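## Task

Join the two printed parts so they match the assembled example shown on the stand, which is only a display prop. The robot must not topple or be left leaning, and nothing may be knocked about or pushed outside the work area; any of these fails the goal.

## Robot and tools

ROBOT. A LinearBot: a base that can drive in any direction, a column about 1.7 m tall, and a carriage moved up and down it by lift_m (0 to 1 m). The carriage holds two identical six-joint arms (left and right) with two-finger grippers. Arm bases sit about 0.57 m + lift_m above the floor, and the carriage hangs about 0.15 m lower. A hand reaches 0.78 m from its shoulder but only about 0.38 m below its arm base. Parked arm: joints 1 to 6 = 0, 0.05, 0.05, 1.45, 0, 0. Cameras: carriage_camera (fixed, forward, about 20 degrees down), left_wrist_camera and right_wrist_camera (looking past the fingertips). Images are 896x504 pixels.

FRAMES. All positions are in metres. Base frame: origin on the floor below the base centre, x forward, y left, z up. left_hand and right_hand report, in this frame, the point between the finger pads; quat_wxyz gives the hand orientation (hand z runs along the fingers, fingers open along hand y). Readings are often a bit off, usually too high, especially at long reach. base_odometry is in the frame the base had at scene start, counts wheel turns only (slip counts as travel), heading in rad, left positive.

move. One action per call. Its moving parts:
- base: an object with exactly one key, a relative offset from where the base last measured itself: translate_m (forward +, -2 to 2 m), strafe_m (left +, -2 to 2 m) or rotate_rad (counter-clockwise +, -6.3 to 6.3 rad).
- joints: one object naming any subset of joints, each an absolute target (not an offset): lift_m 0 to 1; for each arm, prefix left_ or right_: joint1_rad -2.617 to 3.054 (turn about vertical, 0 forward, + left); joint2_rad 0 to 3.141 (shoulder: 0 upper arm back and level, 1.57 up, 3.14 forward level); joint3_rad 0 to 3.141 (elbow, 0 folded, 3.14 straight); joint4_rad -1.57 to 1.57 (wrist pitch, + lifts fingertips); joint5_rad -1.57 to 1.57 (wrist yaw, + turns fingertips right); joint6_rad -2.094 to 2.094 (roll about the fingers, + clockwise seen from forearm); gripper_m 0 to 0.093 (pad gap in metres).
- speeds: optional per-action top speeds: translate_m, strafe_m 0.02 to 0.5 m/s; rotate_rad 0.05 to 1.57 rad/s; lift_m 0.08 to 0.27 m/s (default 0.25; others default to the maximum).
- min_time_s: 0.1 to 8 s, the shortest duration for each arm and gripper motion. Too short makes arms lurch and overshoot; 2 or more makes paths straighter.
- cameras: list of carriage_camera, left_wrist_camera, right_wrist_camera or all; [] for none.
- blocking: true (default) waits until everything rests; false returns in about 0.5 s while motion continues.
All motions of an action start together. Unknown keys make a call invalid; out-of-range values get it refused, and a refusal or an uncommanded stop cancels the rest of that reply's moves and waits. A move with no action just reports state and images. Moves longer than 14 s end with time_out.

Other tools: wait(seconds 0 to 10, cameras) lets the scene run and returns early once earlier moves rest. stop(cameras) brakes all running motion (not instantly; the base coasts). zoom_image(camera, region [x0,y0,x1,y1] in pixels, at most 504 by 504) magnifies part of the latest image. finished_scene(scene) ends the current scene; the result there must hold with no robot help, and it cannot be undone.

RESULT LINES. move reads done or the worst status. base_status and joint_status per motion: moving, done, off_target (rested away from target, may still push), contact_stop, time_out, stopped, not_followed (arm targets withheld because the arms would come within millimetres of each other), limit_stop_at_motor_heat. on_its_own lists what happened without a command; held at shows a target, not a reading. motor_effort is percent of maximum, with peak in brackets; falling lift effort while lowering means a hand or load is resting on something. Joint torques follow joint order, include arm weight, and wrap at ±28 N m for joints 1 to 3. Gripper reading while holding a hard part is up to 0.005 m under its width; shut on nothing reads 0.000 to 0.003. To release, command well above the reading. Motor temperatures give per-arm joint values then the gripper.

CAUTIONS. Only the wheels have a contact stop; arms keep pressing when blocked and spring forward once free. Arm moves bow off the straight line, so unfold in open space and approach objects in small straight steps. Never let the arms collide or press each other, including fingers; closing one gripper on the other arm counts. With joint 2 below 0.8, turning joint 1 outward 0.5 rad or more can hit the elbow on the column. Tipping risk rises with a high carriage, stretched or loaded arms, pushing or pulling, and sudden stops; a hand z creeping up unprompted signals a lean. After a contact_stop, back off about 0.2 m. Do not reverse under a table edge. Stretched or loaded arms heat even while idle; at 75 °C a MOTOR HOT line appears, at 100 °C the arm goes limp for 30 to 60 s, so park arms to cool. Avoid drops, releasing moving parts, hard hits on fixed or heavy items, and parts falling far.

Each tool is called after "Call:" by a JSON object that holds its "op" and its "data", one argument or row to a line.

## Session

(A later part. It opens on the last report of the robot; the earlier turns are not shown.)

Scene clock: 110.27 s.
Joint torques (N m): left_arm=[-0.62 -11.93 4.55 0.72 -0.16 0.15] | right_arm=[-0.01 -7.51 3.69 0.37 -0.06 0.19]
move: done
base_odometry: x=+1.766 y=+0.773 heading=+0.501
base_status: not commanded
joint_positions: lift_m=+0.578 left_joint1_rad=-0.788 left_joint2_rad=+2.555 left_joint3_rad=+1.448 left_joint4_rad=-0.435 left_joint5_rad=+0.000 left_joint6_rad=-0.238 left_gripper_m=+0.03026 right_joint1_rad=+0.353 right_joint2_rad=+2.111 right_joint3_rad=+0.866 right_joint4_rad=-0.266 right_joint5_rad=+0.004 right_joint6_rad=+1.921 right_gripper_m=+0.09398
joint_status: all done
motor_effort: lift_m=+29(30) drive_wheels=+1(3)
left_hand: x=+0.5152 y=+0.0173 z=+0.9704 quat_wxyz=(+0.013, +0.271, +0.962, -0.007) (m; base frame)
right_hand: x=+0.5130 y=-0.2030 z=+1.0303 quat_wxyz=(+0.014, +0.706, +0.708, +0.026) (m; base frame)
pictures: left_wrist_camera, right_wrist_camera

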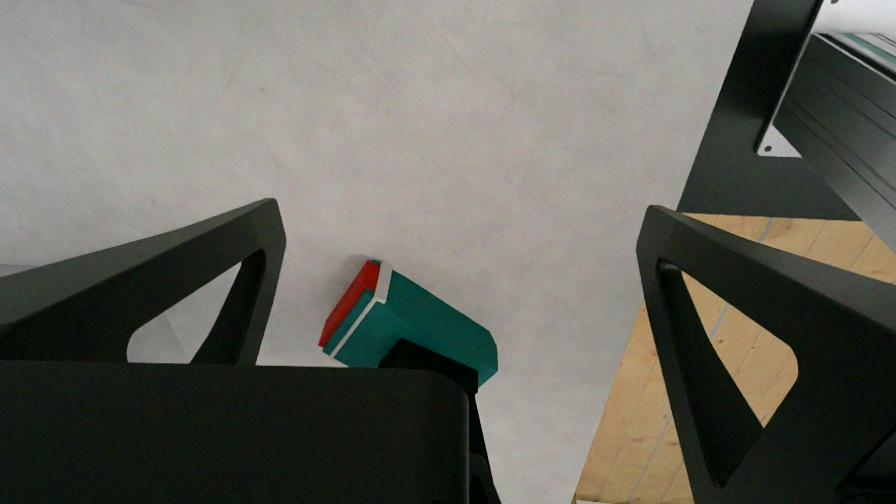

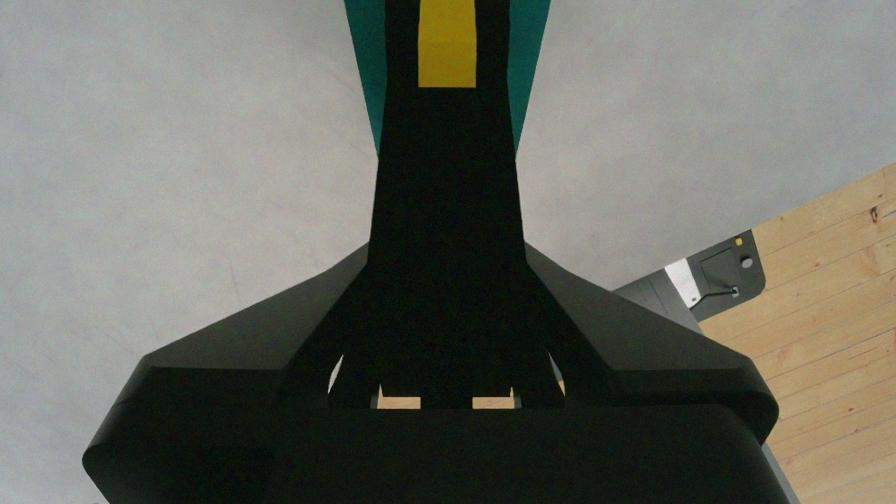

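Call:
{"op": "move", "data": {
  "joints": {"lift_m": 0.568},
  "speeds": {"lift_m": 0.08},
  "cameras": ["left_wrist_camera"]
}}

Call:
{"op": "zoom_image", "data": {
  "camera": "left_wrist_camera",
  "region": [300, 190, 540, 400]
}}

Scene clock: 110.93 s.
Joint torques (N m): left_arm=[-0.58 -9.65 4.63 0.99 -0.16 0.15] | right_arm=[0.21 -7.31 3.77 0.38 -0.08 0.17]
move: done
base_odometry: x=+1.766 y=+0.773 heading=+0.501
base_status: not commanded
joint_positions: lift_m=+0.568 left_joint1_rad=-0.789 left_joint2_rad=+2.531 left_joint3_rad=+1.448 left_joint4_rad=-0.464 left_joint5_rad=-0.002 left_joint6_rad=-0.238 left_gripper_m=+0.03026 right_joint1_rad=+0.353 right_joint2_rad=+2.111 right_joint3_rad=+0.866 right_joint4_rad=-0.265 right_joint5_rad=+0.004 right_joint6_rad=+1.921 right_gripper_m=+0.09398
joint_status: all done
motor_effort: lift_m=+27(30) drive_wheels=+1(2)
left_hand: x=+0.5149 y=+0.0172 z=+0.9696 quat_wxyz=(+0.011, +0.272, +0.962, -0.005) (m; base frame)
right_hand: x=+0.5133 y=-0.2028 z=+1.0205 quat_wxyz=(+0.014, +0.706, +0.708, +0.027) (m; base frame)
pictures: left_wrist_camera

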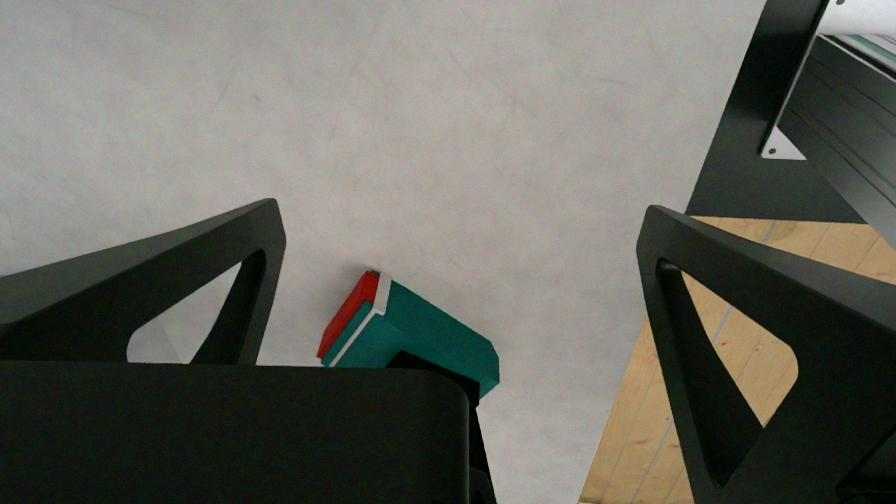

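Scaled by 2.100 from the camera's 896x504 image, which has a finer 1280x720 frame.

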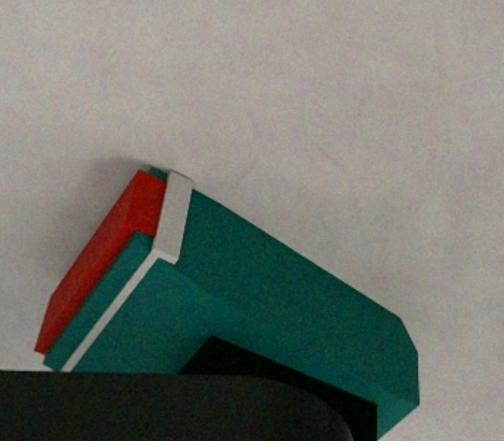

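Call:
{"op": "move", "data": {
  "joints": {"lift_m": 0.583},
  "speeds": {"lift_m": 0.08}
}}

Call:
{"op": "move", "data": {
  "joints": {"left_gripper_m": 0.06},
  "min_time_s": 1.5,
  "cameras": ["left_wrist_camera", "right_wrist_camera"]
}}

Call:
{"op": "zoom_image", "data": {
  "camera": "left_wrist_camera",
  "region": [300, 190, 540, 400]
}}

Scene clock: 111.73 s.
Joint torques (N m): left_arm=[-0.61 -11.77 4.56 0.66 -0.16 0.15] | right_arm=[0.13 -7.58 3.84 0.35 -0.08 0.13]
move: done
base_odometry: x=+1.766 y=+0.773 heading=+0.501
base_status: not commanded
joint_positions: lift_m=+0.583 left_joint1_rad=-0.789 left_joint2_rad=+2.552 left_joint3_rad=+1.448 left_joint4_rad=-0.427 left_joint5_rad=-0.002 left_joint6_rad=-0.238 left_gripper_m=+0.03026 right_joint1_rad=+0.353 right_joint2_rad=+2.111 right_joint3_rad=+0.866 right_joint4_rad=-0.265 right_joint5_rad=+0.004 right_joint6_rad=+1.921 right_gripper_m=+0.09398
joint_status: all done
motor_effort: lift_m=+37(43) drive_wheels=+2(2)
left_hand: x=+0.5170 y=+0.0151 z=+0.9759 quat_wxyz=(+0.018, +0.272, +0.962, -0.009) (m; base frame)
right_hand: x=+0.5133 y=-0.2028 z=+1.0347 quat_wxyz=(+0.014, +0.706, +0.708, +0.027) (m; base frame)
pictures: none

Scene clock: 113.53 s.
Joint torques (N m): left_arm=[-0.55 -11.78 4.59 0.53 -0.15 0.15] | right_arm=[-0.13 -7.68 3.56 0.35 -0.05 0.24]
move: done
base_odometry: x=+1.766 y=+0.773 heading=+0.501
base_status: not commanded
joint_positions: lift_m=+0.583 left_joint1_rad=-0.789 left_joint2_rad=+2.552 left_joint3_rad=+1.448 left_joint4_rad=-0.410 left_joint5_rad=-0.002 left_joint6_rad=-0.238 left_gripper_m=+0.05996 right_joint1_rad=+0.353 right_joint2_rad=+2.111 right_joint3_rad=+0.866 right_joint4_rad=-0.265 right_joint5_rad=+0.004 right_joint6_rad=+1.921 right_gripper_m=+0.09398
joint_status: all done
motor_effort: lift_m=+36(38) drive_wheels=+2(2)
left_hand: x=+0.5199 y=+0.0121 z=+0.9761 quat_wxyz=(+0.025, +0.272, +0.962, -0.013) (m; base frame)
right_hand: x=+0.5133 y=-0.2028 z=+1.0347 quat_wxyz=(+0.014, +0.706, +0.708, +0.027) (m; base frame)
pictures: left_wrist_camera, right_wrist_camera

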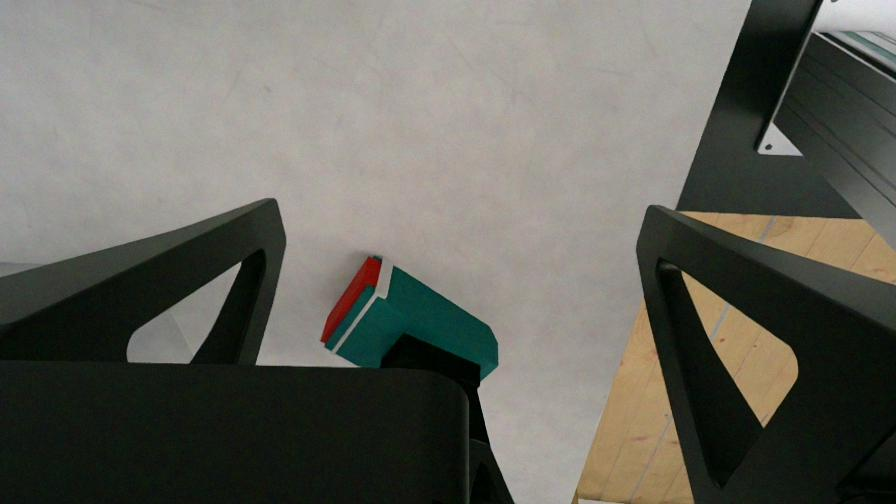

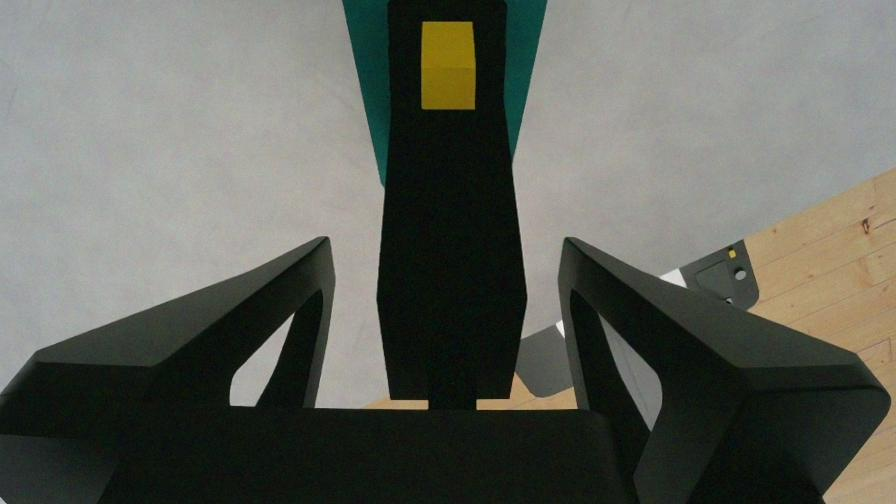

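Scaled by 2.100 from the camera's 896x504 image, which has a finer 1280x720 frame.

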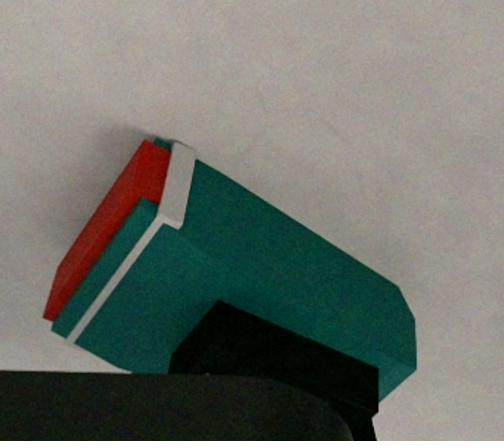

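Stands assembled. Open fully and raise.

Call:
{"op": "move", "data": {
  "joints": {"left_gripper_m": 0.093},
  "min_time_s": 0.8
}}

Call:
{"op": "move", "data": {
  "joints": {"lift_m": 0.72},
  "speeds": {"lift_m": 0.1},
  "cameras": ["all"]
}}

Call:
{"op": "zoom_image", "data": {
  "camera": "left_wrist_camera",
  "region": [300, 190, 540, 400]
}}

Call:
{"op": "zoom_image", "data": {
  "camera": "right_wrist_camera",
  "region": [320, 0, 580, 240]
}}

Scene clock: 114.83 s.
Joint torques (N m): left_arm=[-0.58 -11.77 4.6 0.53 -0.15 0.15] | right_arm=[-0.03 -7.56 3.71 0.35 -0.03 0.22]
move: done
base_odometry: x=+1.766 y=+0.773 heading=+0.501
base_status: not commanded
joint_positions: lift_m=+0.583 left_joint1_rad=-0.789 left_joint2_rad=+2.552 left_joint3_rad=+1.448 left_joint4_rad=-0.410 left_joint5_rad=-0.002 left_joint6_rad=-0.238 left_gripper_m=+0.09292 right_joint1_rad=+0.353 right_joint2_rad=+2.111 right_joint3_rad=+0.866 right_joint4_rad=-0.265 right_joint5_rad=+0.004 right_joint6_rad=+1.921 right_gripper_m=+0.09398
joint_status: all done
motor_effort: lift_m=+37(38) drive_wheels=+2(2)
left_hand: x=+0.5199 y=+0.0121 z=+0.9761 quat_wxyz=(+0.025, +0.272, +0.962, -0.013) (m; base frame)
right_hand: x=+0.5133 y=-0.2028 z=+1.0347 quat_wxyz=(+0.014, +0.706, +0.708, +0.027) (m; base frame)
pictures: none

Scene clock: 116.60 s.
Joint torques (N m): left_arm=[-0.59 -12.14 4.64 0.48 -0.15 0.15] | right_arm=[0.2 -7.47 3.55 0.32 -0.02 0.15]
move: done
base_odometry: x=+1.766 y=+0.773 heading=+0.501
base_status: not commanded
joint_positions: lift_m=+0.720 left_joint1_rad=-0.789 left_joint2_rad=+2.556 left_joint3_rad=+1.448 left_joint4_rad=-0.404 left_joint5_rad=-0.002 left_joint6_rad=-0.238 left_gripper_m=+0.09292 right_joint1_rad=+0.353 right_joint2_rad=+2.112 right_joint3_rad=+0.867 right_joint4_rad=-0.265 right_joint5_rad=+0.004 right_joint6_rad=+1.921 right_gripper_m=+0.09398
joint_status: all done
motor_effort: lift_m=+37(45) drive_wheels=+2(2)
left_hand: x=+0.5202 y=+0.0118 z=+1.1117 quat_wxyz=(+0.026, +0.272, +0.962, -0.014) (m; base frame)
right_hand: x=+0.5135 y=-0.2028 z=+1.1717 quat_wxyz=(+0.015, +0.706, +0.708, +0.027) (m; base frame)
pictures: carriage_camera, left_wrist_camera, right_wrist_camera

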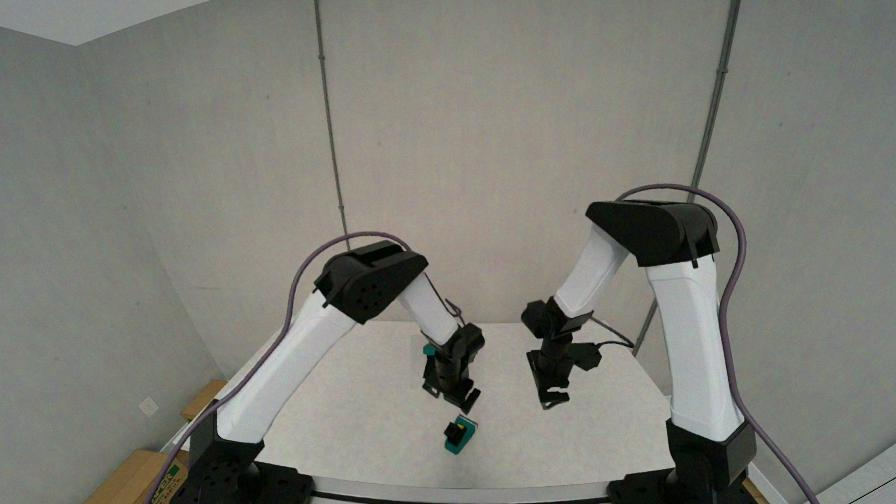

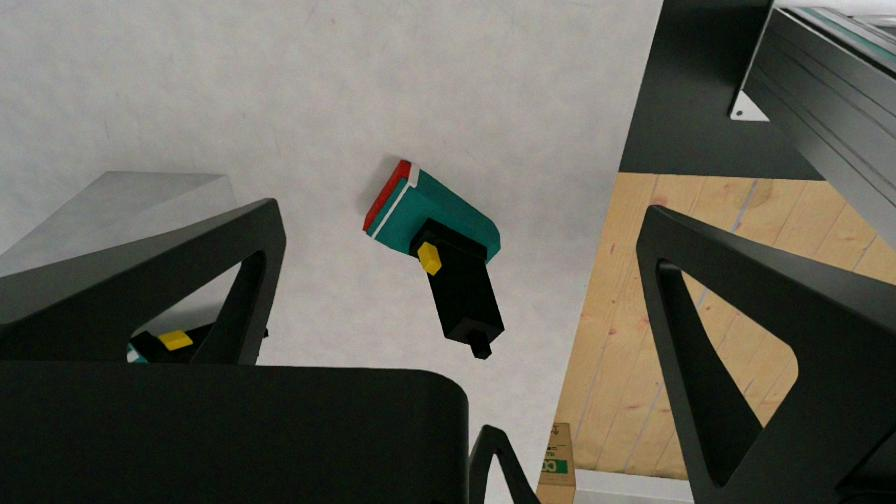

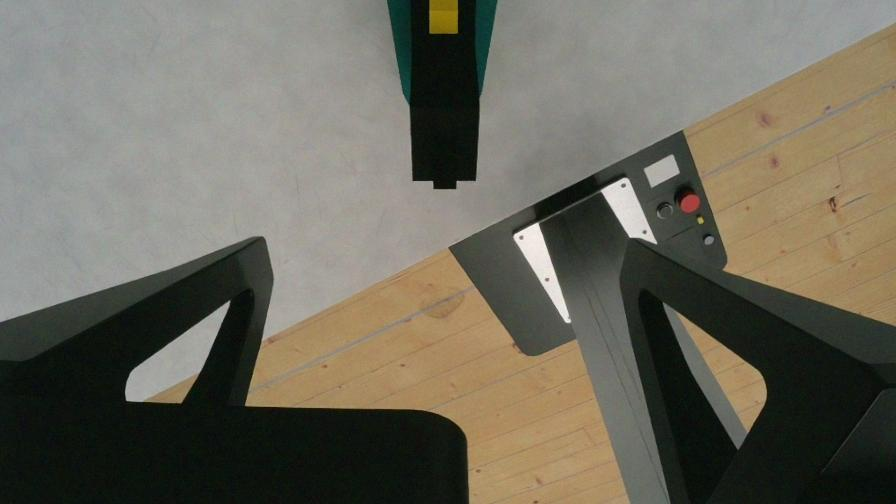

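Scaled by 2.100 from the camera's 896x504 image, which has a finer 1280x720 frame.

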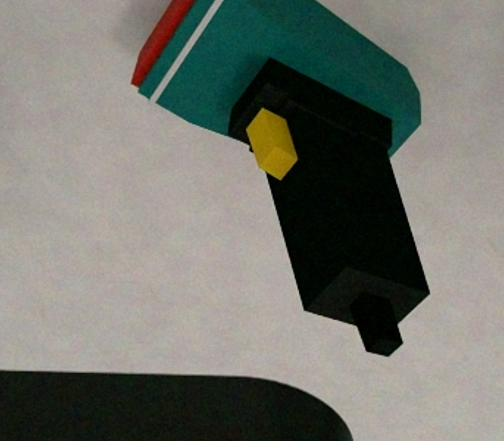

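Scaled by 1.938 from the camera's 896x504 image, which has a finer 1280x720 frame.

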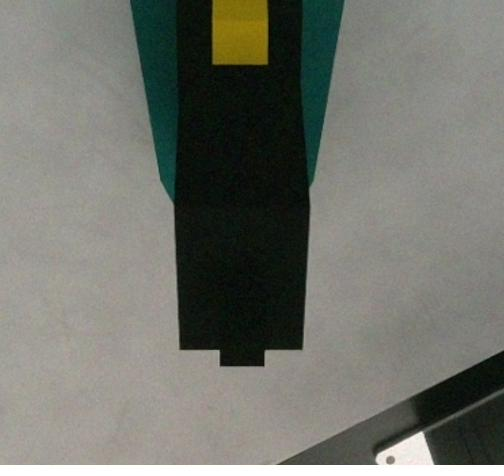

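Call:
{"op": "finished_scene", "data": {
  "scene": 1
}}

The scene is finished: the task was done.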